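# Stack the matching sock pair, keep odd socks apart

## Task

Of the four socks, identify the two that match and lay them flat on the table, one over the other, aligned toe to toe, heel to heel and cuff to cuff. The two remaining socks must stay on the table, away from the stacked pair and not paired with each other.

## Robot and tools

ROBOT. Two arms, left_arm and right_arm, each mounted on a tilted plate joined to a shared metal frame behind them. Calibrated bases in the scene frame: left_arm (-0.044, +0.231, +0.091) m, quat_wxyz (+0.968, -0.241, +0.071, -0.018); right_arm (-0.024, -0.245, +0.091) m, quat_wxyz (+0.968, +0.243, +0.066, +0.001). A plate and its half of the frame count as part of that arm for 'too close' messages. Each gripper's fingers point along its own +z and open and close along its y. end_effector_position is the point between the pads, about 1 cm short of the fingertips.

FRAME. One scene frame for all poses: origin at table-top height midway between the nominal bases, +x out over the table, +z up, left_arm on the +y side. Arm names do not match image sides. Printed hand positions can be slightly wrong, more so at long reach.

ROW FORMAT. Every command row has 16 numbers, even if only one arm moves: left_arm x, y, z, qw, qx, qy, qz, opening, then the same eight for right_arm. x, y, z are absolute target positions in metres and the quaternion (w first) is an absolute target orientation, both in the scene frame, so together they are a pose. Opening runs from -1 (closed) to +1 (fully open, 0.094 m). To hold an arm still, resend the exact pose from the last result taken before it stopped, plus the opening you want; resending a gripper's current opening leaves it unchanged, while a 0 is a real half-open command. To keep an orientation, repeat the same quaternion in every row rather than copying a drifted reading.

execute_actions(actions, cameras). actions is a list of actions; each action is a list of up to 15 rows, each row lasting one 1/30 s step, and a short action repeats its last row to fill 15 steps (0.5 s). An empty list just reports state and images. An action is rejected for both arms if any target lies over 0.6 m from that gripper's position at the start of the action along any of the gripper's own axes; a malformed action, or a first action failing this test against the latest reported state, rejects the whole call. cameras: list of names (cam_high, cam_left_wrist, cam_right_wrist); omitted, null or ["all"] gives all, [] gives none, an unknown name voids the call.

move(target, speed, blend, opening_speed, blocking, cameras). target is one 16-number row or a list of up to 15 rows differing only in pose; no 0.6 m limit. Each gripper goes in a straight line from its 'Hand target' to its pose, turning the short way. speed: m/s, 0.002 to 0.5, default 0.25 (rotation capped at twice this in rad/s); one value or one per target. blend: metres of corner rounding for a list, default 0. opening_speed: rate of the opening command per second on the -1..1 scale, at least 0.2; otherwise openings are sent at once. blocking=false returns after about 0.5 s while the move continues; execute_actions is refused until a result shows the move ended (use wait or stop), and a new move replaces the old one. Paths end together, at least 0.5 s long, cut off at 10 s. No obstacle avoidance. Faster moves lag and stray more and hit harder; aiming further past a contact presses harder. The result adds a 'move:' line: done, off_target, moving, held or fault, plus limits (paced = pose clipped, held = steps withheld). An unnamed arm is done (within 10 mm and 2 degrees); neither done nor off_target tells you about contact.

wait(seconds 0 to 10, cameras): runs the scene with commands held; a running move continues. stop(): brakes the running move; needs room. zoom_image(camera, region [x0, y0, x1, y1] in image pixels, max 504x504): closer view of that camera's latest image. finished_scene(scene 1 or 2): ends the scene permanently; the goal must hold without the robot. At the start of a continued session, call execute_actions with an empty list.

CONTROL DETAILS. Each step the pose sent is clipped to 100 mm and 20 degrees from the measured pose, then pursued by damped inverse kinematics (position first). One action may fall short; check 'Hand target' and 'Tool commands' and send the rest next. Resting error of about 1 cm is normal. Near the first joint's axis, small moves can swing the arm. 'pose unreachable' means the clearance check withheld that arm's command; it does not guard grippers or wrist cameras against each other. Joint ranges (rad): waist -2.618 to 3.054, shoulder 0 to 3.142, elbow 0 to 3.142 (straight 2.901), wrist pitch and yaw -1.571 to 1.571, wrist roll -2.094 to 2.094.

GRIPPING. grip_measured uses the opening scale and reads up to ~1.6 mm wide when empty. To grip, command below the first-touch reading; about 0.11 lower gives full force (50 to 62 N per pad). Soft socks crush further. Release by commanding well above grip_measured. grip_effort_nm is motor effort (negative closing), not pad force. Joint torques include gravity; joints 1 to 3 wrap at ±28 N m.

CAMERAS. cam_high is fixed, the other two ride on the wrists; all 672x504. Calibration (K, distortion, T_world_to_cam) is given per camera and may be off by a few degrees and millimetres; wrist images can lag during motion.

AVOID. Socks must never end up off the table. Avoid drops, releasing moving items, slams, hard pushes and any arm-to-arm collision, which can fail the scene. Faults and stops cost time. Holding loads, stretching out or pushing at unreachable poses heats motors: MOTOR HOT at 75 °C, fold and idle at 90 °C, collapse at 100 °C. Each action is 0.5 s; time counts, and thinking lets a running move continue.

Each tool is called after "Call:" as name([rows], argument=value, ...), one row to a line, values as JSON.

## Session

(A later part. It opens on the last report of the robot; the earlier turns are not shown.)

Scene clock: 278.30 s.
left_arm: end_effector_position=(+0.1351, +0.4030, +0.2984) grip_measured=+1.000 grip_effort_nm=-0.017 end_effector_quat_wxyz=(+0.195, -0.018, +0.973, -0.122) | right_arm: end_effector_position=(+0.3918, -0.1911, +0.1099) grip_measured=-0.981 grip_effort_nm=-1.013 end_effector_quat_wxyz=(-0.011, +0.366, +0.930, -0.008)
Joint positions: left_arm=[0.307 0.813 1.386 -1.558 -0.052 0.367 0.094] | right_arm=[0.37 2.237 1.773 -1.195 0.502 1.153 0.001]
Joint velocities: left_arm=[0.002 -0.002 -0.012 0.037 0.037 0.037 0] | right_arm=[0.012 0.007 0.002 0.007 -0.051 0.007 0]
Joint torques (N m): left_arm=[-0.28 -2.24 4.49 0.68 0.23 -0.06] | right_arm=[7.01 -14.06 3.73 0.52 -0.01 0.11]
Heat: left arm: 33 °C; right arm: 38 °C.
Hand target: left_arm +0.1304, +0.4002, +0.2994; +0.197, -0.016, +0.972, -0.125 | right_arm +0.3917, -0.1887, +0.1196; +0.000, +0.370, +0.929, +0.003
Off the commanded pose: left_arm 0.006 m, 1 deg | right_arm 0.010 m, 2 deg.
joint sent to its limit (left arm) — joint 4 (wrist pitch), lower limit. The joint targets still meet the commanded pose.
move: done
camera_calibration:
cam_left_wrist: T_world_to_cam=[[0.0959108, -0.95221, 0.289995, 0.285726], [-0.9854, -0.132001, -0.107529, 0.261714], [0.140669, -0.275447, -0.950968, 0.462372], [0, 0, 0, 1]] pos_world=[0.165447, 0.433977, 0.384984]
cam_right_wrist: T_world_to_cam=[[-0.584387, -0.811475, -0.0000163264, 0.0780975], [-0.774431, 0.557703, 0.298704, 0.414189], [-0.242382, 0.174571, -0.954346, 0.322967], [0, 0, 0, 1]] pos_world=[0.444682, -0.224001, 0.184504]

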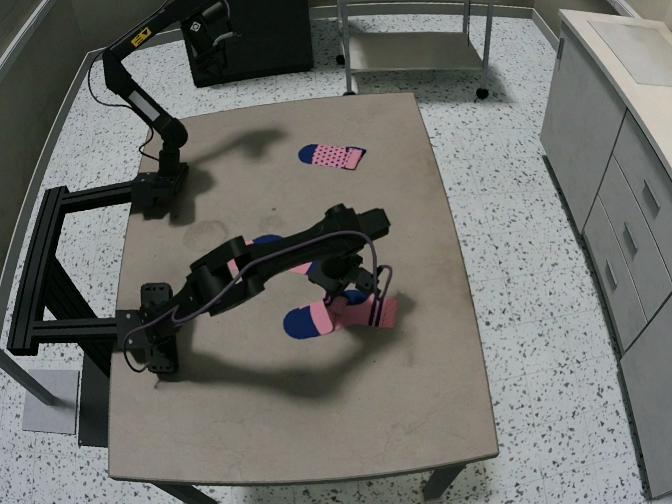

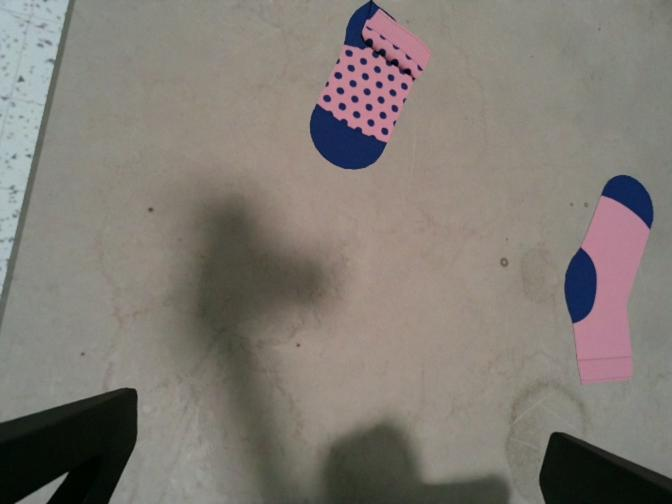

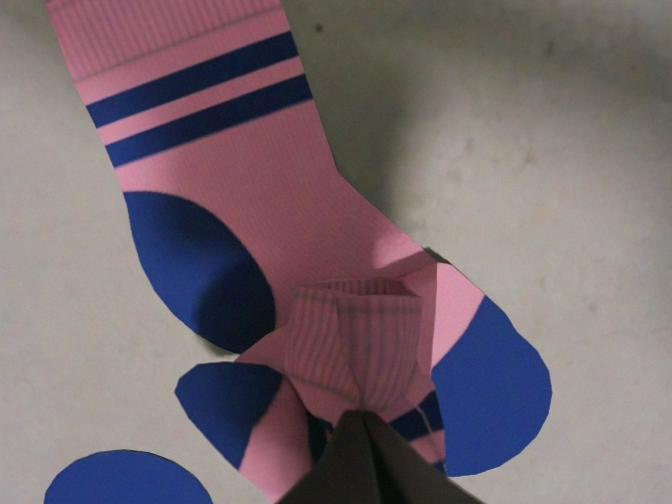

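Call:
move([
  [0.13,0.40,0.3,0.186,-0.014,0.974,-0.127,1,0.3,-0.19,0.19,0,0.42,0.9075,0,-1],
  [0.13,0.40,0.3,0.186,-0.014,0.974,-0.127,1,0.24,-0.19,0.25,0,0.5,0.866,0,-1],
  [0.13,0.40,0.3,0.186,-0.014,0.974,-0.127,1,0.235,-0.19,0.33,0,0.574,0.819,0,-1],
], speed=0.15, blend=0.03)

Call:
zoom_image(camera="cam_high", region=[200, 190, 440, 370])

Scene clock: 284.23 s.
left_arm: end_effector_position=(+0.1351, +0.4030, +0.2984) grip_measured=+1.000 grip_effort_nm=-0.012 end_effector_quat_wxyz=(+0.195, -0.018, +0.973, -0.122) | right_arm: end_effector_position=(+0.2360, -0.1874, +0.3232) grip_measured=-0.981 grip_effort_nm=-1.013 end_effector_quat_wxyz=(+0.022, +0.569, +0.808, +0.151)
Joint positions: left_arm=[0.307 0.813 1.386 -1.558 -0.052 0.367 0.094] | right_arm=[0.89 1.592 1.586 -1.545 0.431 2.05 0.001]
Joint velocities: left_arm=[-0.007 0.002 -0.007 0.066 0.037 -0.022 0] | right_arm=[0.007 0.007 -0.007 -0.022 -0.037 -0.051 0]
Joint torques (N m): left_arm=[-0.29 -2.19 4.55 0.63 0.2 -0.1] | right_arm=[3.58 -3.55 6.95 0.73 -0.04 0.11]
Heat: left arm: 33 °C; right arm: 38 °C.
Hand target: left_arm +0.1304, +0.4002, +0.2994; +0.197, -0.016, +0.972, -0.125 | right_arm +0.2334, -0.1893, +0.3301; +0.021, +0.568, +0.808, +0.156
Off the commanded pose: left_arm 0.006 m, 1 deg | right_arm 0.007 m, 18 deg.
joint sent to its limit (left arm) — joint 4 (wrist pitch), lower limit. The joint targets still meet the commanded pose.
joint sent to its limit (right arm) — joint 4 (wrist pitch), lower limit. The joint targets are off in orientation, not in position.
move: off_target (right_arm)
camera_calibration:
cam_left_wrist: T_world_to_cam=[[0.0959108, -0.95221, 0.289995, 0.285726], [-0.9854, -0.132001, -0.107529, 0.261714], [0.140669, -0.275447, -0.950968, 0.462372], [0, 0, 0, 1]] pos_world=[0.165447, 0.433977, 0.384984]
cam_right_wrist: T_world_to_cam=[[-0.857092, -0.416105, -0.303726, 0.22668], [-0.507986, 0.780713, 0.363921, 0.185527], [0.0856935, 0.466202, -0.880518, 0.441457], [0, 0, 0, 1]] pos_world=[0.250701, -0.256329, 0.390042]

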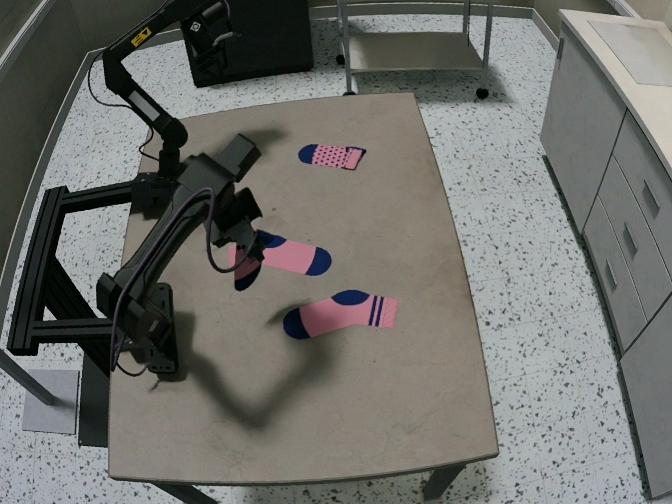

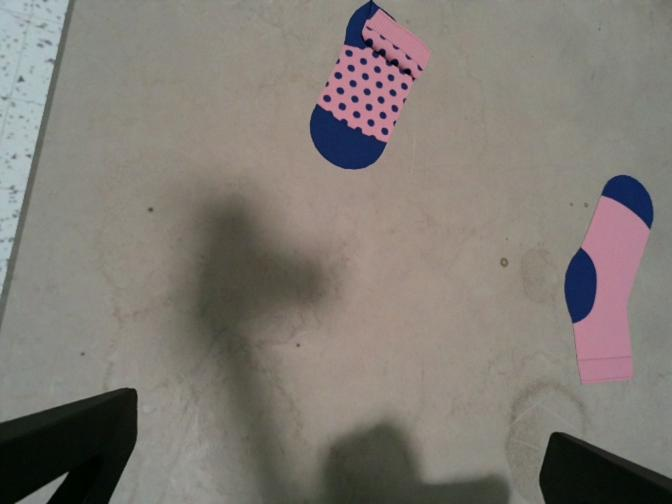

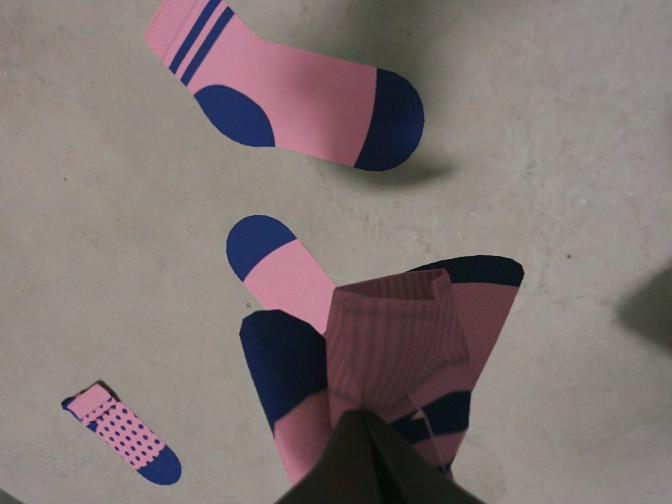

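Scaled by 2.100.

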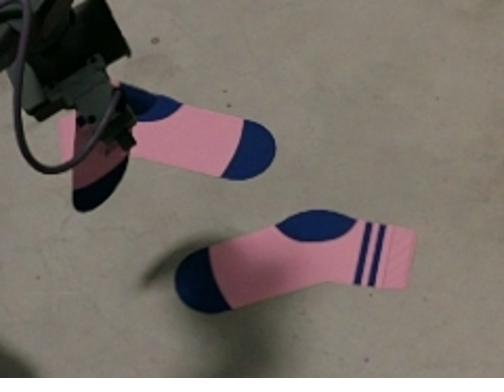

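Call:
move([
  [0.13,0.40,0.3,0.186,-0.014,0.974,-0.127,1,0.225,-0.19,0.31,0,0.3,0.954,0,-1],
], speed=0.25)

Call:
zoom_image(camera="cam_high", region=[200, 190, 440, 370])

Scene clock: 292.13 s.
left_arm: end_effector_position=(+0.1351, +0.4030, +0.2984) grip_measured=+1.000 grip_effort_nm=-0.017 end_effector_quat_wxyz=(+0.195, -0.018, +0.973, -0.122) | right_arm: end_effector_position=(+0.2308, -0.1871, +0.3156) grip_measured=-0.981 grip_effort_nm=-1.009 end_effector_quat_wxyz=(+0.052, +0.314, +0.939, +0.129)
Joint positions: left_arm=[0.307 0.813 1.386 -1.558 -0.052 0.367 0.094] | right_arm=[0.885 1.592 1.56 -1.547 0.415 1.475 0.001]
Joint velocities: left_arm=[-0.022 0.002 -0.007 -0.051 -0.007 0.066 0] | right_arm=[0.007 -0.012 0.027 -0.066 -0.051 -0.037 -0.001]
Joint torques (N m): left_arm=[-0.32 -2.48 4.48 0.62 0.22 -0.06] | right_arm=[3.33 -2.63 4 0.7 0.12 -0.16]
Heat: left arm: 33 °C; right arm: 36 °C.
Hand target: left_arm +0.1304, +0.4002, +0.2994; +0.197, -0.016, +0.972, -0.125 | right_arm +0.2254, -0.1897, +0.3094; +0.052, +0.299, +0.947, +0.108
Off the commanded pose: left_arm 0.006 m, 1 deg | right_arm 0.009 m, 16 deg.
joint sent to its limit (left arm) — joint 4 (wrist pitch), lower limit. The joint targets still meet the commanded pose.
joint sent to its limit (right arm) — joint 4 (wrist pitch), lower limit. The joint targets are off in orientation, not in position.
move: off_target (right_arm)
camera_calibration:
cam_left_wrist: T_world_to_cam=[[0.0959108, -0.95221, 0.289995, 0.285726], [-0.9854, -0.132001, -0.107529, 0.261714], [0.140669, -0.275447, -0.950968, 0.462372], [0, 0, 0, 1]] pos_world=[0.165447, 0.433977, 0.384984]
cam_right_wrist: T_world_to_cam=[[-0.467053, -0.835148, -0.290498, 0.0473957], [-0.881992, 0.416654, 0.220205, 0.248996], [-0.0628669, 0.359065, -0.931193, 0.465315], [0, 0, 0, 1]] pos_world=[0.271002, -0.231241, 0.392236]

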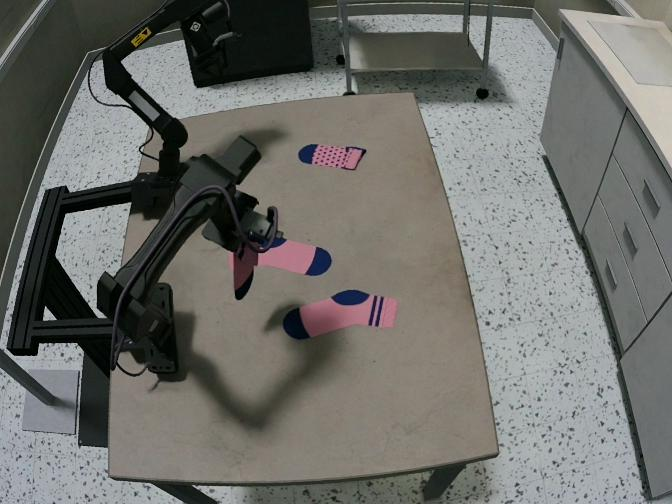

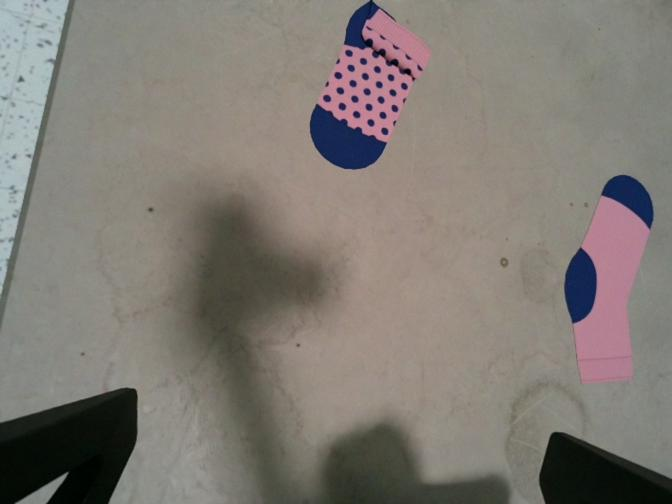

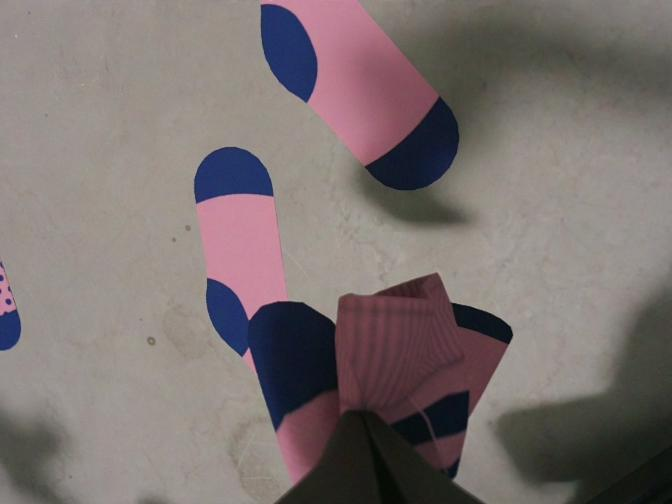

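Scaled by 2.100.

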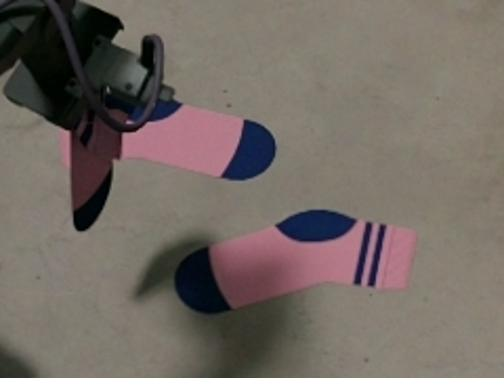

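Call:
move([
  [0.13,0.40,0.3,0.186,-0.014,0.974,-0.127,1,0.228,-0.212,0.29,0,0.07,0.9976,0,-1],
], speed=0.15)

Call:
zoom_image(camera="cam_high", region=[200, 190, 440, 370])

Scene clock: 305.40 s.
left_arm: end_effector_position=(+0.1351, +0.4030, +0.2984) grip_measured=+1.000 grip_effort_nm=-0.017 end_effector_quat_wxyz=(+0.195, -0.018, +0.973, -0.122) | right_arm: end_effector_position=(+0.2333, -0.2041, +0.2915) grip_measured=-0.981 grip_effort_nm=-1.013 end_effector_quat_wxyz=(+0.061, +0.077, +0.992, +0.076)
Joint positions: left_arm=[0.307 0.813 1.386 -1.558 -0.052 0.367 0.094] | right_arm=[0.816 1.592 1.502 -1.549 0.433 0.947 0.001]
Joint velocities: left_arm=[-0.002 -0.022 -0.007 -0.007 0.051 0.007 0] | right_arm=[0.012 -0.002 0.002 0.037 -0.037 -0.007 -0.001]
Joint torques (N m): left_arm=[-0.36 -2.26 4.42 0.6 0.23 -0.06] | right_arm=[2.67 -4.88 4.11 0.56 0.1 -0.11]
Heat: left arm: 33 °C; right arm: 34 °C.
Hand target: left_arm +0.1304, +0.4002, +0.2994; +0.197, -0.016, +0.972, -0.125 | right_arm +0.2286, -0.2116, +0.2890; +0.060, +0.070, +0.994, +0.064
Off the commanded pose: left_arm 0.006 m, 1 deg | right_arm 0.010 m, 11 deg.
joint sent to its limit (left arm) — joint 4 (wrist pitch), lower limit. The joint targets still meet the commanded pose.
joint sent to its limit (right arm) — joint 4 (wrist pitch), lower limit. The joint targets are off in orientation, not in position.
move: off_target (right_arm)
camera_calibration:
cam_left_wrist: T_world_to_cam=[[0.0959108, -0.95221, 0.289995, 0.285726], [-0.9854, -0.132001, -0.107529, 0.261714], [0.140669, -0.275447, -0.950968, 0.462372], [0, 0, 0, 1]] pos_world=[0.165447, 0.433977, 0.384984]
cam_right_wrist: T_world_to_cam=[[-0.0166439, -0.986194, -0.164757, -0.14513], [-0.988389, -0.00866175, 0.151695, 0.221576], [-0.151027, 0.165369, -0.974599, 0.442844], [0, 0, 0, 1]] pos_world=[0.28347, -0.21444, 0.374072]

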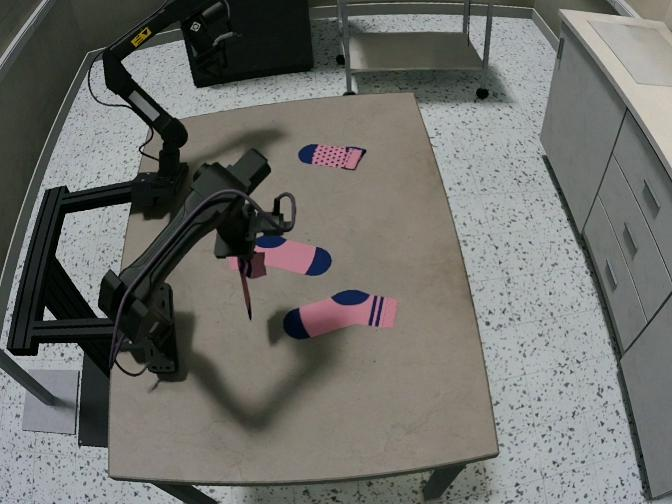

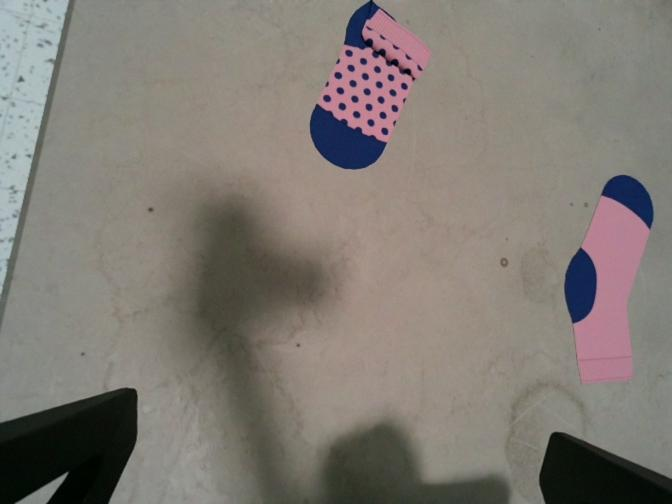

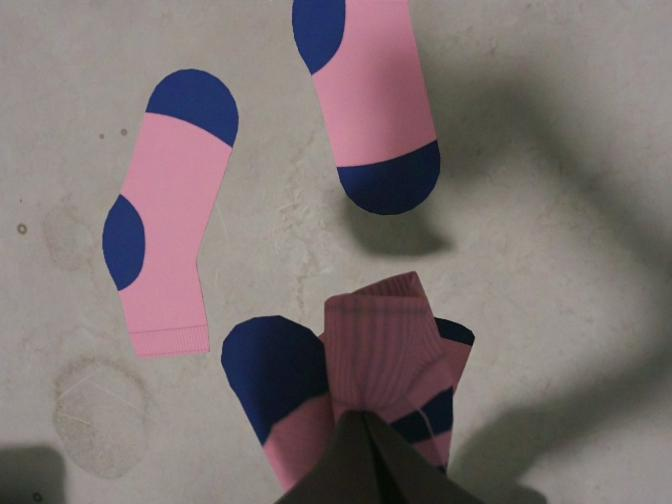

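Scaled by 2.100.

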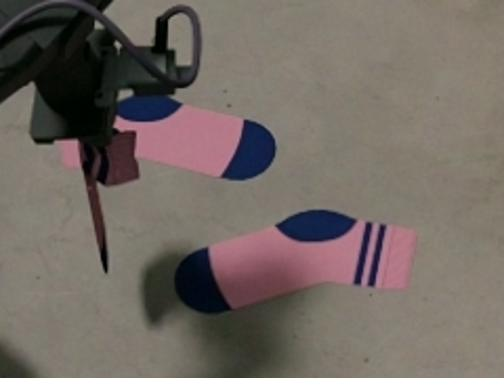

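Call:
move([
  [0.13,0.40,0.3,0.186,-0.014,0.974,-0.127,1,0.247,-0.18,0.295,0,0.07,0.9976,0,-1],
  [0.13,0.40,0.3,0.186,-0.014,0.974,-0.127,1,0.247,-0.18,0.225,0,0.07,0.9976,0,-1],
  [0.13,0.40,0.3,0.186,-0.014,0.974,-0.127,1,0.318,-0.184,0.168,0,0.09,0.996,0,-1],
  [0.13,0.40,0.3,0.186,-0.014,0.974,-0.127,1,0.412,-0.192,0.105,0,0.12,0.993,0,-1],
  [0.13,0.40,0.3,0.186,-0.014,0.974,-0.127,1,0.493,-0.199,0.012,0,0.148,0.989,0,-1],
], speed=0.13, blend=0.015)

Call:
zoom_image(camera="cam_high", region=[250, 220, 450, 380])

Scene clock: 319.63 s.
left_arm: end_effector_position=(+0.1351, +0.4030, +0.2984) grip_measured=+1.000 grip_effort_nm=-0.017 end_effector_quat_wxyz=(+0.195, -0.018, +0.973, -0.122) | right_arm: end_effector_position=(+0.4960, -0.2040, +0.0261) grip_measured=-0.981 grip_effort_nm=-1.013 end_effector_quat_wxyz=(+0.011, +0.155, +0.988, +0.002)
Joint positions: left_arm=[0.307 0.813 1.386 -1.558 -0.052 0.367 0.094] | right_arm=[0.205 2.665 2.332 -1.179 0.511 0.5 0.001]
Joint velocities: left_arm=[-0.022 -0.007 0.002 -0.051 0.051 0.037 0] | right_arm=[-0.007 0.002 0.027 -0.037 0.037 -0.007 0]
Joint torques (N m): left_arm=[-0.28 -2.36 4.23 0.65 0.21 -0.04] | right_arm=[6.67 -10.96 7.05 0.34 0.12 -0.08]
Heat: left arm: 33 °C; right arm: 34 °C.
Hand target: left_arm +0.1304, +0.4002, +0.2994; +0.197, -0.016, +0.972, -0.125 | right_arm +0.4932, -0.2006, +0.0119; +0.001, +0.147, +0.989, -0.007
Off the commanded pose: left_arm 0.006 m, 1 deg | right_arm 0.015 m, 2 deg.
joint sent to its limit (left arm) — joint 4 (wrist pitch), lower limit. The joint targets still meet the commanded pose.
move: off_target (right_arm)
camera_calibration:
cam_left_wrist: T_world_to_cam=[[0.0959108, -0.95221, 0.289995, 0.285726], [-0.9854, -0.132001, -0.107529, 0.261714], [0.140669, -0.275447, -0.950968, 0.462372], [0, 0, 0, 1]] pos_world=[0.165447, 0.433977, 0.384984]
cam_right_wrist: T_world_to_cam=[[-0.184143, -0.982572, -0.0253749, -0.104186], [-0.949883, 0.171263, 0.261518, 0.536208], [-0.252615, 0.0722599, -0.964865, 0.254956], [0, 0, 0, 1]] pos_world=[0.554555, -0.212625, 0.103126]

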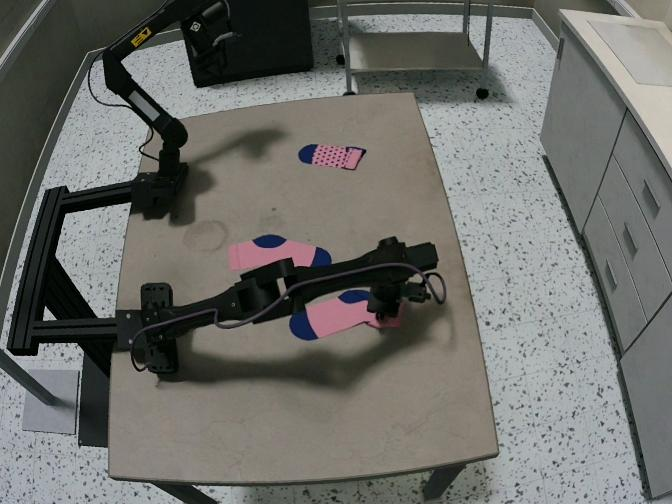

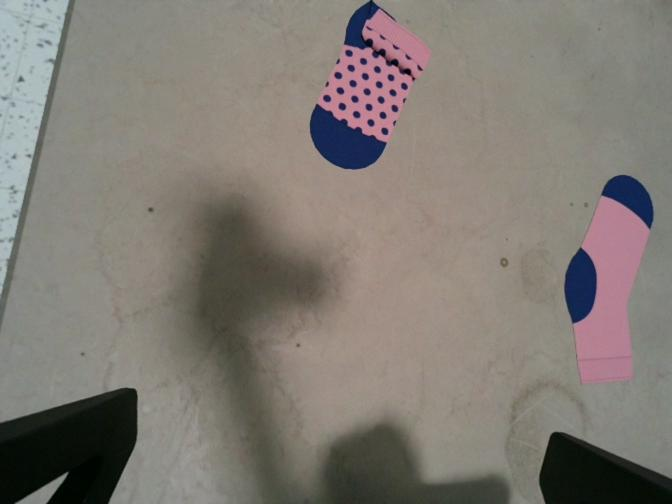

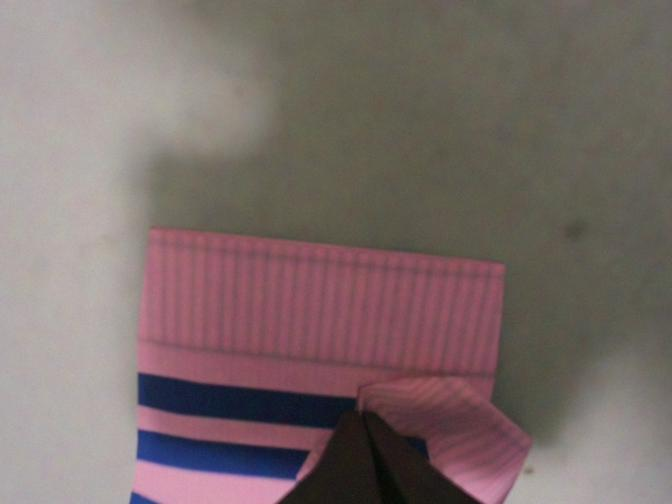

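Scaled by 2.520.

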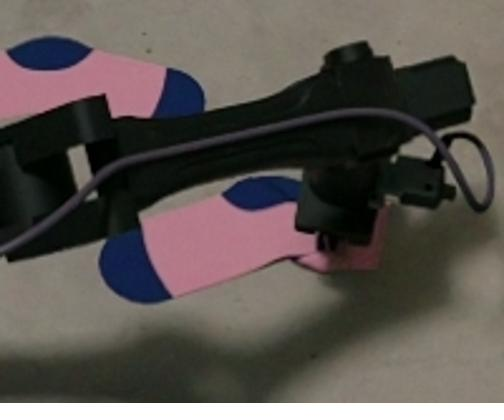

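Call:
move([
  [0.13,0.40,0.3,0.186,-0.014,0.974,-0.127,1,0.46,-0.196,0.055,0,0.13,0.9915,0,-1],
  [0.13,0.40,0.3,0.186,-0.014,0.974,-0.127,1,0.43,-0.193,0.09,0,0.12,0.993,0,-1],
  [0.13,0.40,0.3,0.186,-0.014,0.974,-0.127,1,0.48,-0.192,0.065,0,0.105,0.9945,0,-1],
  [0.13,0.40,0.3,0.186,-0.014,0.974,-0.127,1,0.522,-0.192,0.012,0,0.105,0.9945,0,-1],
], speed=0.13, blend=0.01)

Call:
zoom_image(camera="cam_high", region=[250, 220, 450, 380])

Scene clock: 328.80 s.
left_arm: end_effector_position=(+0.1351, +0.4030, +0.2984) grip_measured=+1.000 grip_effort_nm=-0.012 end_effector_quat_wxyz=(+0.195, -0.018, +0.973, -0.122) | right_arm: end_effector_position=(+0.5296, -0.1977, +0.0274) grip_measured=-0.981 grip_effort_nm=-1.013 end_effector_quat_wxyz=(+0.035, +0.119, +0.992, +0.010)
Joint positions: left_arm=[0.307 0.813 1.386 -1.558 -0.052 0.367 0.094] | right_arm=[0.205 2.918 2.84 -1.374 0.508 0.396 0.001]
Joint velocities: left_arm=[-0.012 -0.012 -0.002 -0.007 0.051 -0.037 0] | right_arm=[-0.007 0.017 0.012 -0.007 -0.066 -0.066 0]
Joint torques (N m): left_arm=[-0.29 -2.3 4.45 0.64 0.21 -0.1] | right_arm=[7.12 -11.78 7.1 0.21 -0.01 -0.08]
Heat: left arm: 33 °C; right arm: 36 °C.
Hand target: left_arm +0.1304, +0.4002, +0.2994; +0.197, -0.016, +0.972, -0.125 | right_arm +0.5203, -0.1925, +0.0122; +0.016, +0.105, +0.994, +0.005
Off the commanded pose: left_arm 0.006 m, 1 deg | right_arm 0.018 m, 5 deg.
joint sent to its limit (left arm) — joint 4 (wrist pitch), lower limit. The joint targets still meet the commanded pose.
move: off_target (right_arm)
camera_calibration:
cam_left_wrist: T_world_to_cam=[[0.0959108, -0.95221, 0.289995, 0.285726], [-0.9854, -0.132001, -0.107529, 0.261714], [0.140669, -0.275447, -0.950968, 0.462372], [0, 0, 0, 1]] pos_world=[0.165447, 0.433977, 0.384984]
cam_right_wrist: T_world_to_cam=[[-0.109327, -0.993165, -0.0408689, -0.133093], [-0.972043, 0.0982256, 0.213271, 0.565309], [-0.207799, 0.0630426, -0.976138, 0.23901], [0, 0, 0, 1]] pos_world=[0.584621, -0.202779, 0.107303]

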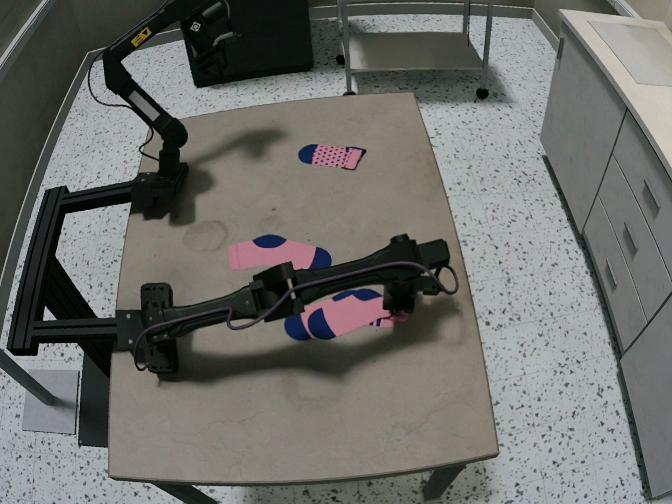

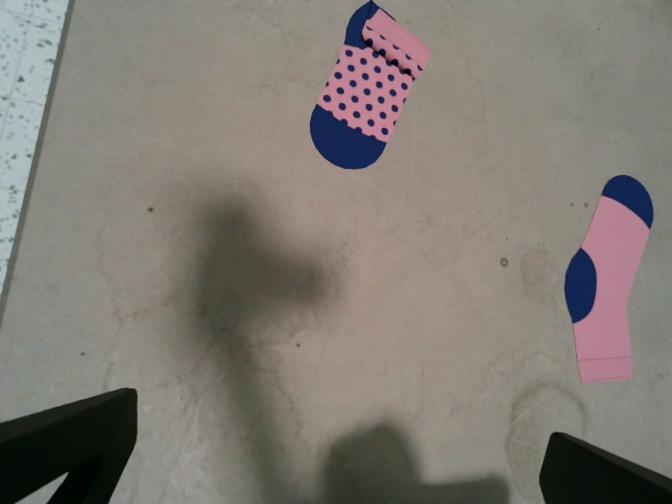

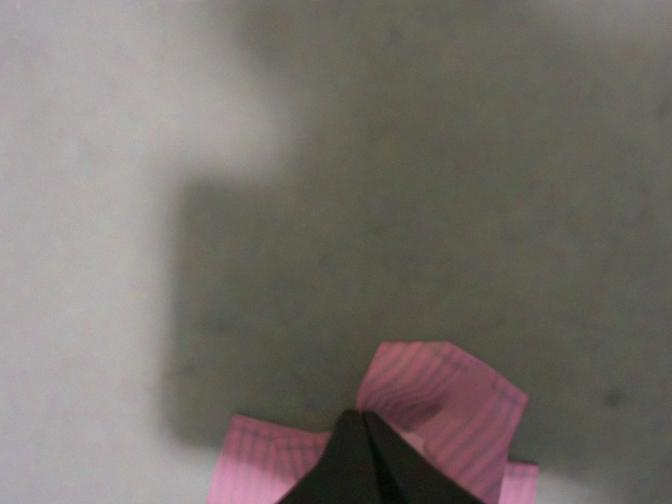

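Scaled by 2.520.

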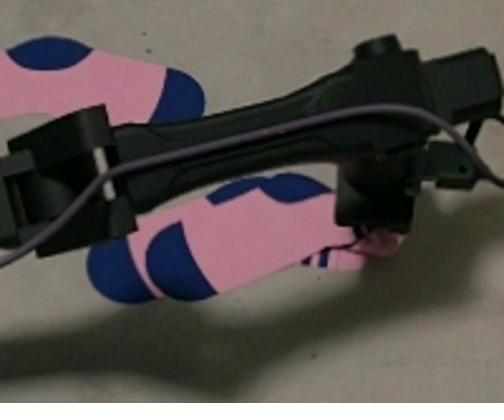

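Call:
move([
  [0.13,0.40,0.3,0.186,-0.014,0.974,-0.127,1,0.43,-0.193,0.1,0,0.105,0.9945,0,-1],
  [0.13,0.40,0.3,0.186,-0.014,0.974,-0.127,1,0.36,-0.193,0.17,0,0.1,0.995,0,-1],
  [0.13,0.40,0.3,0.186,-0.014,0.974,-0.127,1,0.3,-0.2,0.3,0,0.07,0.9976,0,-1],
  [0.13,0.40,0.3,0.186,-0.014,0.974,-0.127,1,0.25,-0.36,0.3,0,0.07,0.9976,0,-1],
], speed=0.16, blend=0.03)

Call:
zoom_image(camera="cam_high", region=[180, 220, 440, 420])

Scene clock: 342.10 s.
left_arm: end_effector_position=(+0.1351, +0.4030, +0.2984) grip_measured=+1.000 grip_effort_nm=-0.022 end_effector_quat_wxyz=(+0.195, -0.018, +0.973, -0.122) | right_arm: end_effector_position=(+0.2552, -0.3605, +0.3047) grip_measured=-0.982 grip_effort_nm=-1.009 end_effector_quat_wxyz=(+0.135, +0.083, +0.985, +0.063)
Joint positions: left_arm=[0.307 0.813 1.386 -1.558 -0.052 0.367 0.094] | right_arm=[0.374 1.293 1.559 -1.556 0.493 0.395 0.001]
Joint velocities: left_arm=[0.012 -0.007 -0.007 0.037 0.037 0.022 0] | right_arm=[0.002 0.017 -0.012 -0.066 -0.037 0.037 0]
Joint torques (N m): left_arm=[-0.18 -2.32 4.44 0.63 0.25 -0.06] | right_arm=[1.85 -2.86 3.55 0.81 0.07 -0.08]
Heat: left arm: 33 °C; right arm: 37 °C.
Hand target: left_arm +0.1304, +0.4002, +0.2994; +0.197, -0.016, +0.972, -0.125 | right_arm +0.2497, -0.3611, +0.2995; +0.125, +0.072, +0.988, +0.054
Off the commanded pose: left_arm 0.006 m, 1 deg | right_arm 0.007 m, 17 deg.
joint sent to its limit (left arm) — joint 4 (wrist pitch), lower limit. The joint targets still meet the commanded pose.
joint sent to its limit (right arm) — joint 4 (wrist pitch), lower limit. The joint targets are off in orientation, not in position.
move: off_target (right_arm)
camera_calibration:
cam_left_wrist: T_world_to_cam=[[0.0959108, -0.95221, 0.289995, 0.285726], [-0.9854, -0.132001, -0.107529, 0.261714], [0.140669, -0.275447, -0.950968, 0.462372], [0, 0, 0, 1]] pos_world=[0.165447, 0.433977, 0.384984]
cam_right_wrist: T_world_to_cam=[[-0.0188811, -0.991013, -0.132428, -0.307879], [-0.999812, 0.0181292, 0.00688103, 0.296514], [-0.00441837, 0.132533, -0.991169, 0.44067], [0, 0, 0, 1]] pos_world=[0.292592, -0.368891, 0.393966]

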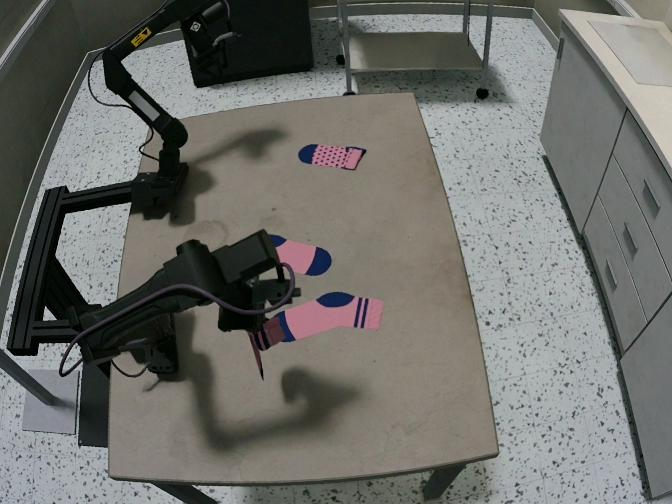

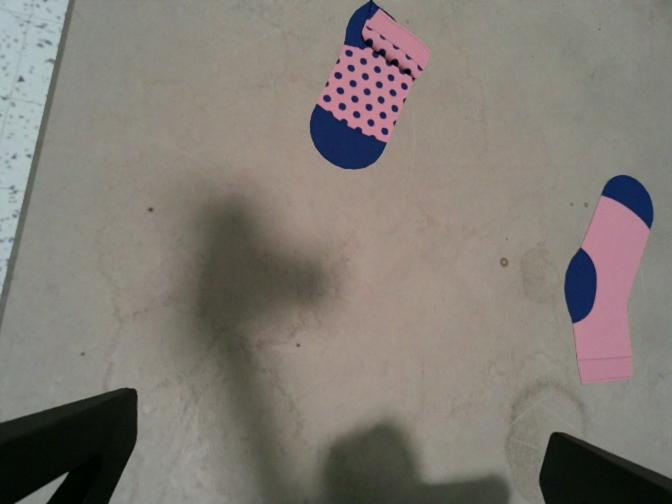

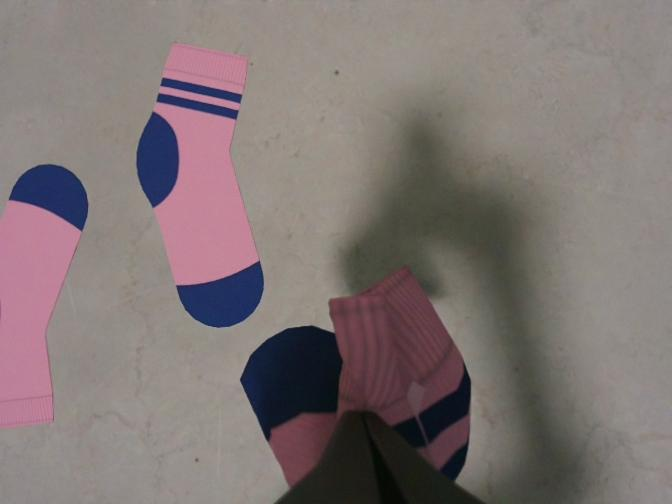

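Scaled by 1.938.

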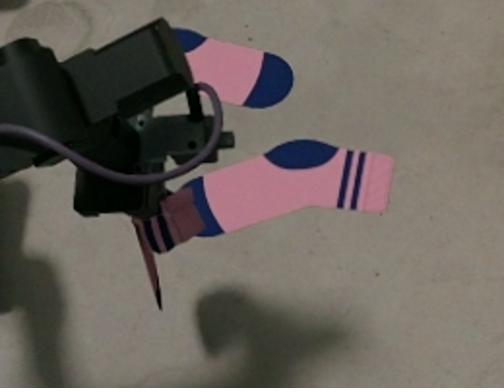

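Call:
move([
  [0.13,0.40,0.3,0.186,-0.014,0.974,-0.127,1,0.22,-0.37,0.28,0,0.07,0.9976,0,-1],
  [0.13,0.40,0.3,0.186,-0.014,0.974,-0.127,1,0.22,-0.37,0.225,0,0.07,0.9976,0,-1],
  [0.13,0.40,0.3,0.186,-0.014,0.974,-0.127,1,0.291,-0.375,0.168,0,0.09,0.996,0,-1],
  [0.13,0.40,0.3,0.186,-0.014,0.974,-0.127,1,0.385,-0.38,0.105,0,0.12,0.993,0,-1],
  [0.13,0.40,0.3,0.186,-0.014,0.974,-0.127,1,0.47,-0.385,0.012,0,0.148,0.989,0,-1],
], speed=0.15, blend=0.015, cameras=[])

Call:
move([
  [0.13,0.40,0.3,0.186,-0.014,0.974,-0.127,1,0.47,-0.385,0.012,0,0.148,0.989,0,0],
], opening_speed=1, cameras=[])

Call:
move([
  [0.13,0.40,0.3,0.186,-0.014,0.974,-0.127,1,0.47,-0.385,0.1,0,0.148,0.989,0,0],
  [0.13,0.40,0.3,0.186,-0.014,0.974,-0.127,1,0.4,-0.32,0.2,0,0.1,0.995,0,0],
], blend=0.03)

Call:
zoom_image(camera="cam_high", region=[220, 270, 440, 420])

Scene clock: 355.03 s.
left_arm: end_effector_position=(+0.1351, +0.4030, +0.2984) grip_measured=+1.000 grip_effort_nm=-0.012 end_effector_quat_wxyz=(+0.195, -0.018, +0.973, -0.122) | right_arm: end_effector_position=(+0.4669, -0.3914, +0.0227) grip_measured=-0.981 grip_effort_nm=-1.013 end_effector_quat_wxyz=(+0.002, +0.151, +0.989, -0.011)
Joint positions: left_arm=[0.307 0.813 1.386 -1.558 -0.052 0.367 0.094] | right_arm=[-0.128 2.344 2.051 -1.061 0.488 0.124 0.001]
Joint velocities: left_arm=[0.002 0.032 0.007 -0.037 -0.007 0.037 0] | right_arm=[0.007 -0.002 -0.012 0.022 0.037 -0.037 -0.001]
Joint torques (N m): left_arm=[-0.36 -2.39 4.44 0.67 0.19 0.01] | right_arm=[5.7 -10.78 7.05 0.48 -0.08 -0.07]
Heat: left arm: 33 °C; right arm: 35 °C.
Hand target: left_arm +0.1304, +0.4002, +0.2994; +0.197, -0.016, +0.972, -0.125 | right_arm +0.4708, -0.3852, +0.0117; -0.001, +0.146, +0.989, -0.007
Off the commanded pose: left_arm 0.006 m, 1 deg | right_arm 0.013 m, 1 deg.
joint sent to its limit (left arm) — joint 4 (wrist pitch), lower limit. The joint targets still meet the commanded pose.
move: off_target (right_arm)
No camera images: "cameras" was empty.

Scene clock: 356.27 s.
left_arm: end_effector_position=(+0.1351, +0.4030, +0.2984) grip_measured=+1.000 grip_effort_nm=-0.012 end_effector_quat_wxyz=(+0.195, -0.018, +0.973, -0.122) | right_arm: end_effector_position=(+0.4672, -0.3883, +0.0221) grip_measured=-0.002 grip_effort_nm=0.100 end_effector_quat_wxyz=(+0.002, +0.150, +0.989, -0.003)
Joint positions: left_arm=[0.307 0.813 1.386 -1.558 -0.052 0.367 0.094] | right_arm=[-0.128 2.345 2.051 -1.061 0.472 0.124 0.047]
Joint velocities: left_arm=[-0.012 -0.007 -0.027 0.037 -0.022 -0.066 0] | right_arm=[-0.007 -0.007 -0.002 0.051 -0.007 -0.095 0]
Joint torques (N m): left_arm=[-0.28 -2.39 4.44 0.65 0.21 -0.05] | right_arm=[5.39 -11.67 6.08 0.55 -0.07 -0.07]
Heat: left arm: 33 °C; right arm: 35 °C.
Hand target: left_arm +0.1304, +0.4002, +0.2994; +0.197, -0.016, +0.972, -0.125 | right_arm +0.4697, -0.3850, +0.0121; +0.000, +0.148, +0.989, +0.000
Off the commanded pose: left_arm 0.006 m, 1 deg | right_arm 0.011 m, 0 deg.
joint sent to its limit (left arm) — joint 4 (wrist pitch), lower limit. The joint targets still meet the commanded pose.
move: off_target (right_arm)
No camera images: "cameras" was empty.

Scene clock: 358.00 s.
left_arm: end_effector_position=(+0.1351, +0.4030, +0.2984) grip_measured=+1.000 grip_effort_nm=-0.012 end_effector_quat_wxyz=(+0.195, -0.018, +0.973, -0.122) | right_arm: end_effector_position=(+0.4081, -0.3154, +0.1944) grip_measured=-0.002 grip_effort_nm=0.100 end_effector_quat_wxyz=(+0.005, +0.102, +0.995, +0.008)
Joint positions: left_arm=[0.307 0.813 1.386 -1.558 -0.052 0.367 0.094] | right_arm=[0.202 2.071 2.051 -1.499 0.494 0.392 0.047]
Joint velocities: left_arm=[-0.017 0.002 -0.002 -0.051 -0.007 0.007 0] | right_arm=[0.007 0.007 -0.002 -0.037 0.007 0.007 0]
Joint torques (N m): left_arm=[-0.21 -2.39 4.38 0.63 0.22 -0.05] | right_arm=[5.65 -13.09 3.7 0.22 0.09 0.09]
Heat: left arm: 33 °C; right arm: 36 °C.
Hand target: left_arm +0.1304, +0.4002, +0.2994; +0.197, -0.016, +0.972, -0.125 | right_arm +0.3999, -0.3188, +0.1998; +0.003, +0.100, +0.995, +0.003
Off the commanded pose: left_arm 0.006 m, 1 deg | right_arm 0.011 m, 1 deg.
joint sent to its limit (left arm) — joint 4 (wrist pitch), lower limit. The joint targets still meet the commanded pose.
move: off_target (right_arm)
camera_calibration:
cam_left_wrist: T_world_to_cam=[[0.0959108, -0.95221, 0.289995, 0.285726], [-0.9854, -0.132001, -0.107529, 0.261714], [0.140669, -0.275447, -0.950968, 0.462372], [0, 0, 0, 1]] pos_world=[0.165447, 0.433977, 0.384984]
cam_right_wrist: T_world_to_cam=[[-0.0773385, -0.996304, -0.0373715, -0.271178], [-0.960301, 0.0643619, 0.271441, 0.396415], [-0.268033, 0.0568807, -0.961729, 0.404067], [0, 0, 0, 1]] pos_world=[0.468008, -0.318673, 0.270865]

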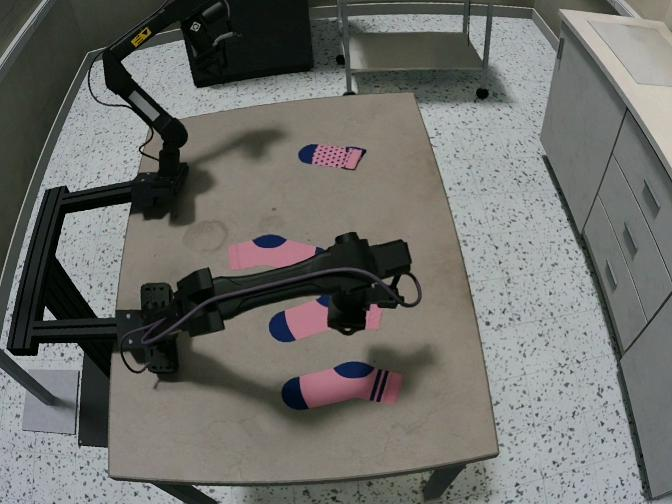

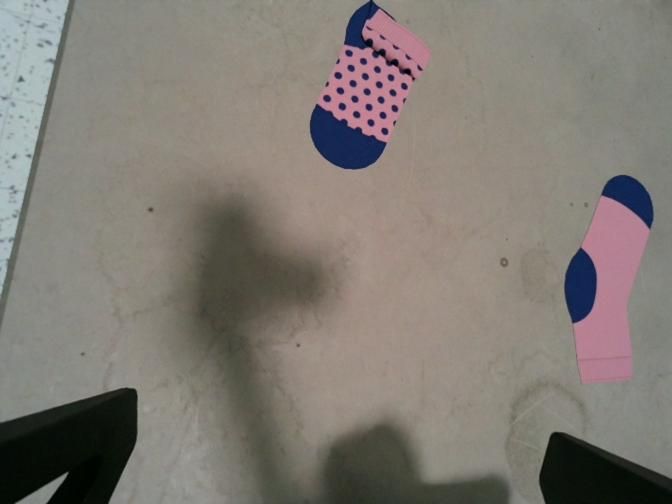

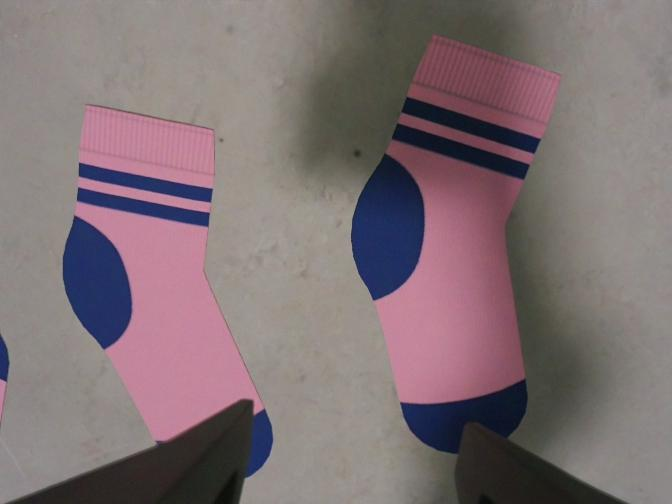

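Scaled by 2.291.

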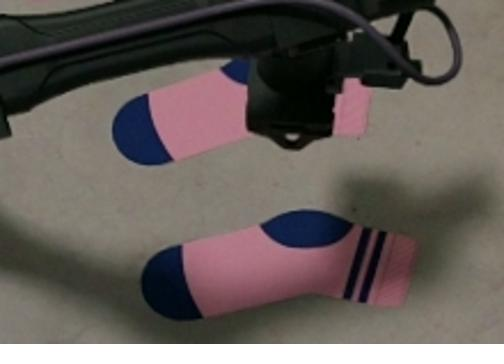

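Call:
move([
  [0.13,0.40,0.3,0.186,-0.014,0.974,-0.127,1,0.478,-0.393,0.055,0,0.174,0.985,0,0],
], cameras=["cam_right_wrist"])

Scene clock: 363.37 s.
left_arm: end_effector_position=(+0.1351, +0.4030, +0.2984) grip_measured=+1.000 grip_effort_nm=-0.017 end_effector_quat_wxyz=(+0.195, -0.018, +0.973, -0.122) | right_arm: end_effector_position=(+0.4693, -0.4018, +0.0577) grip_measured=-0.002 grip_effort_nm=0.095 end_effector_quat_wxyz=(-0.008, +0.180, +0.984, -0.008)
Joint positions: left_arm=[0.307 0.813 1.386 -1.558 -0.052 0.367 0.094] | right_arm=[-0.115 2.364 2.236 -1.256 0.485 0.21 0.047]
Joint velocities: left_arm=[-0.002 0.007 0.007 -0.081 -0.007 0.051 0] | right_arm=[0.002 -0.007 -0.007 -0.037 0.051 -0.007 -0.001]
Joint torques (N m): left_arm=[-0.29 -2.21 4.38 0.66 0.2 -0.06] | right_arm=[6.76 -11.92 7.47 0.43 -0.07 -0.04]
Heat: left arm: 33 °C; right arm: 37 °C.
Hand target: left_arm +0.1304, +0.4002, +0.2994; +0.197, -0.016, +0.972, -0.125 | right_arm +0.4774, -0.3939, +0.0550; -0.002, +0.174, +0.985, -0.003
Off the commanded pose: left_arm 0.006 m, 1 deg | right_arm 0.013 m, 2 deg.
joint sent to its limit (left arm) — joint 4 (wrist pitch), lower limit. The joint targets still meet the commanded pose.
move: off_target (right_arm)
camera_calibration:
cam_right_wrist: T_world_to_cam=[[-0.233776, -0.972285, -0.00327739, -0.276528], [-0.928645, 0.222282, 0.297, 0.544918], [-0.28804, 0.0724749, -0.954872, 0.30912], [0, 0, 0, 1]] pos_world=[0.530429, -0.412393, 0.132423]
Images, in order (width x height): cam_right_wrist 672x504.

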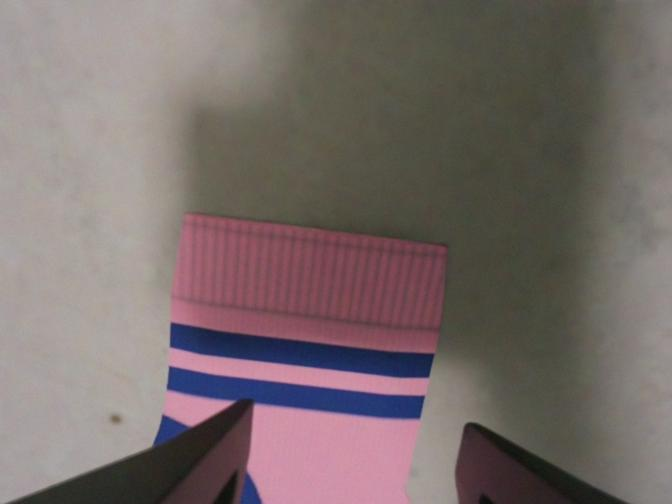

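Call:
move([
  [0.13,0.40,0.3,0.186,-0.014,0.974,-0.127,1,0.484,-0.386,0.035,0,0.178,0.984,0,0],
  [0.13,0.40,0.3,0.186,-0.014,0.974,-0.127,1,0.484,-0.386,-0.008,0,0.178,0.984,0,0],
], speed=0.08, cameras=["cam_right_wrist"])

Call:
move([
  [0.13,0.40,0.3,0.186,-0.014,0.974,-0.127,1,0.484,-0.386,-0.008,0,0.178,0.984,0,-1],
], opening_speed=1, cameras=["cam_right_wrist"])

Scene clock: 369.77 s.
left_arm: end_effector_position=(+0.1351, +0.4030, +0.2984) grip_measured=+1.000 grip_effort_nm=-0.012 end_effector_quat_wxyz=(+0.195, -0.018, +0.973, -0.122) | right_arm: end_effector_position=(+0.4882, -0.3977, +0.0210) grip_measured=-0.002 grip_effort_nm=0.090 end_effector_quat_wxyz=(+0.016, +0.187, +0.982, -0.004)
Joint positions: left_arm=[0.307 0.813 1.386 -1.558 -0.052 0.367 0.094] | right_arm=[-0.139 2.422 2.204 -1.1 0.471 0.172 0.047]
Joint velocities: left_arm=[-0.012 -0.007 -0.002 -0.022 -0.022 0.022 0] | right_arm=[-0.012 -0.002 0.002 -0.037 -0.095 0.037 0]
Joint torques (N m): left_arm=[-0.17 -2.26 4.37 0.67 0.19 -0.06] | right_arm=[5.23 -10.96 3.22 0.95 -0.09 -0.05]
Heat: left arm: 33 °C; right arm: 37 °C.
Hand target: left_arm +0.1304, +0.4002, +0.2994; +0.197, -0.016, +0.972, -0.125 | right_arm +0.4830, -0.3860, -0.0067; -0.001, +0.178, +0.984, +0.000
Off the commanded pose: left_arm 0.006 m, 1 deg | right_arm 0.032 m, 2 deg.
joint sent to its limit (left arm) — joint 4 (wrist pitch), lower limit. The joint targets still meet the commanded pose.
move: off_target (right_arm)
camera_calibration:
cam_right_wrist: T_world_to_cam=[[-0.245753, -0.969215, -0.0150776, -0.260956], [-0.939296, 0.234267, 0.250684, 0.583429], [-0.239435, 0.0757687, -0.967952, 0.257109], [0, 0, 0, 1]] pos_world=[0.545443, -0.409081, 0.0986781]
Images, in order (width x height): cam_right_wrist 672x504.

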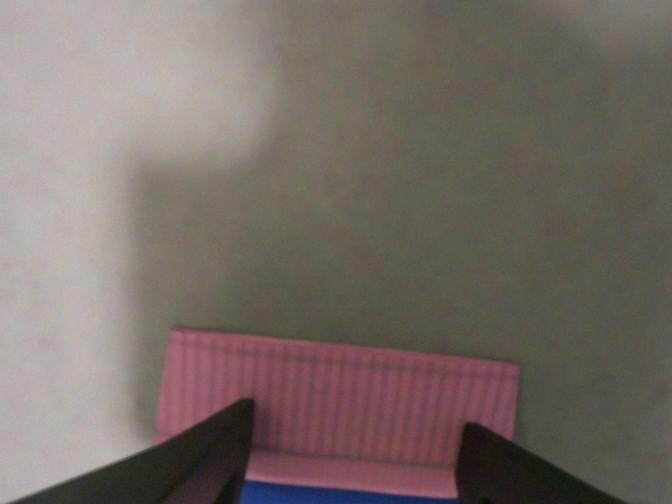

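Scene clock: 370.97 s.
left_arm: end_effector_position=(+0.1351, +0.4030, +0.2984) grip_measured=+1.000 grip_effort_nm=-0.017 end_effector_quat_wxyz=(+0.195, -0.018, +0.973, -0.122) | right_arm: end_effector_position=(+0.4922, -0.3976, +0.0206) grip_measured=-0.972 grip_effort_nm=-1.004 end_effector_quat_wxyz=(+0.024, +0.189, +0.982, -0.002)
Joint positions: left_arm=[0.307 0.813 1.386 -1.558 -0.052 0.367 0.094] | right_arm=[-0.139 2.422 2.201 -1.08 0.468 0.168 0.001]
Joint velocities: left_arm=[-0.007 -0.007 -0.007 -0.051 -0.022 -0.007 0] | right_arm=[-0.027 0.017 -0.012 0.007 0.081 -0.081 -0.002]
Joint torques (N m): left_arm=[-0.18 -2.32 4.49 0.61 0.2 -0.03] | right_arm=[5.26 -11.02 3.23 0.77 -0.06 -0.07]
Heat: left arm: 33 °C; right arm: 37 °C.
Hand target: left_arm +0.1304, +0.4002, +0.2994; +0.197, -0.016, +0.972, -0.125 | right_arm +0.4830, -0.3861, -0.0071; +0.000, +0.178, +0.984, +0.000
Off the commanded pose: left_arm 0.006 m, 1 deg | right_arm 0.032 m, 3 deg.
joint sent to its limit (left arm) — joint 4 (wrist pitch), lower limit. The joint targets still meet the commanded pose.
move: off_target (right_arm)
camera_calibration:
cam_right_wrist: T_world_to_cam=[[-0.249258, -0.968244, -0.0193369, -0.257699], [-0.942283, 0.237869, 0.235631, 0.590475], [-0.223549, 0.0769537, -0.97165, 0.250364], [0, 0, 0, 1]] pos_world=[0.54813, -0.409238, 0.0991484]
Images, in order (width x height): cam_right_wrist 672x504.

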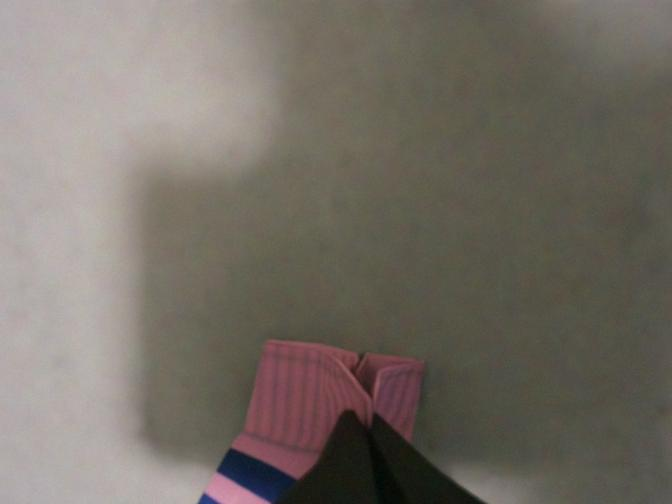

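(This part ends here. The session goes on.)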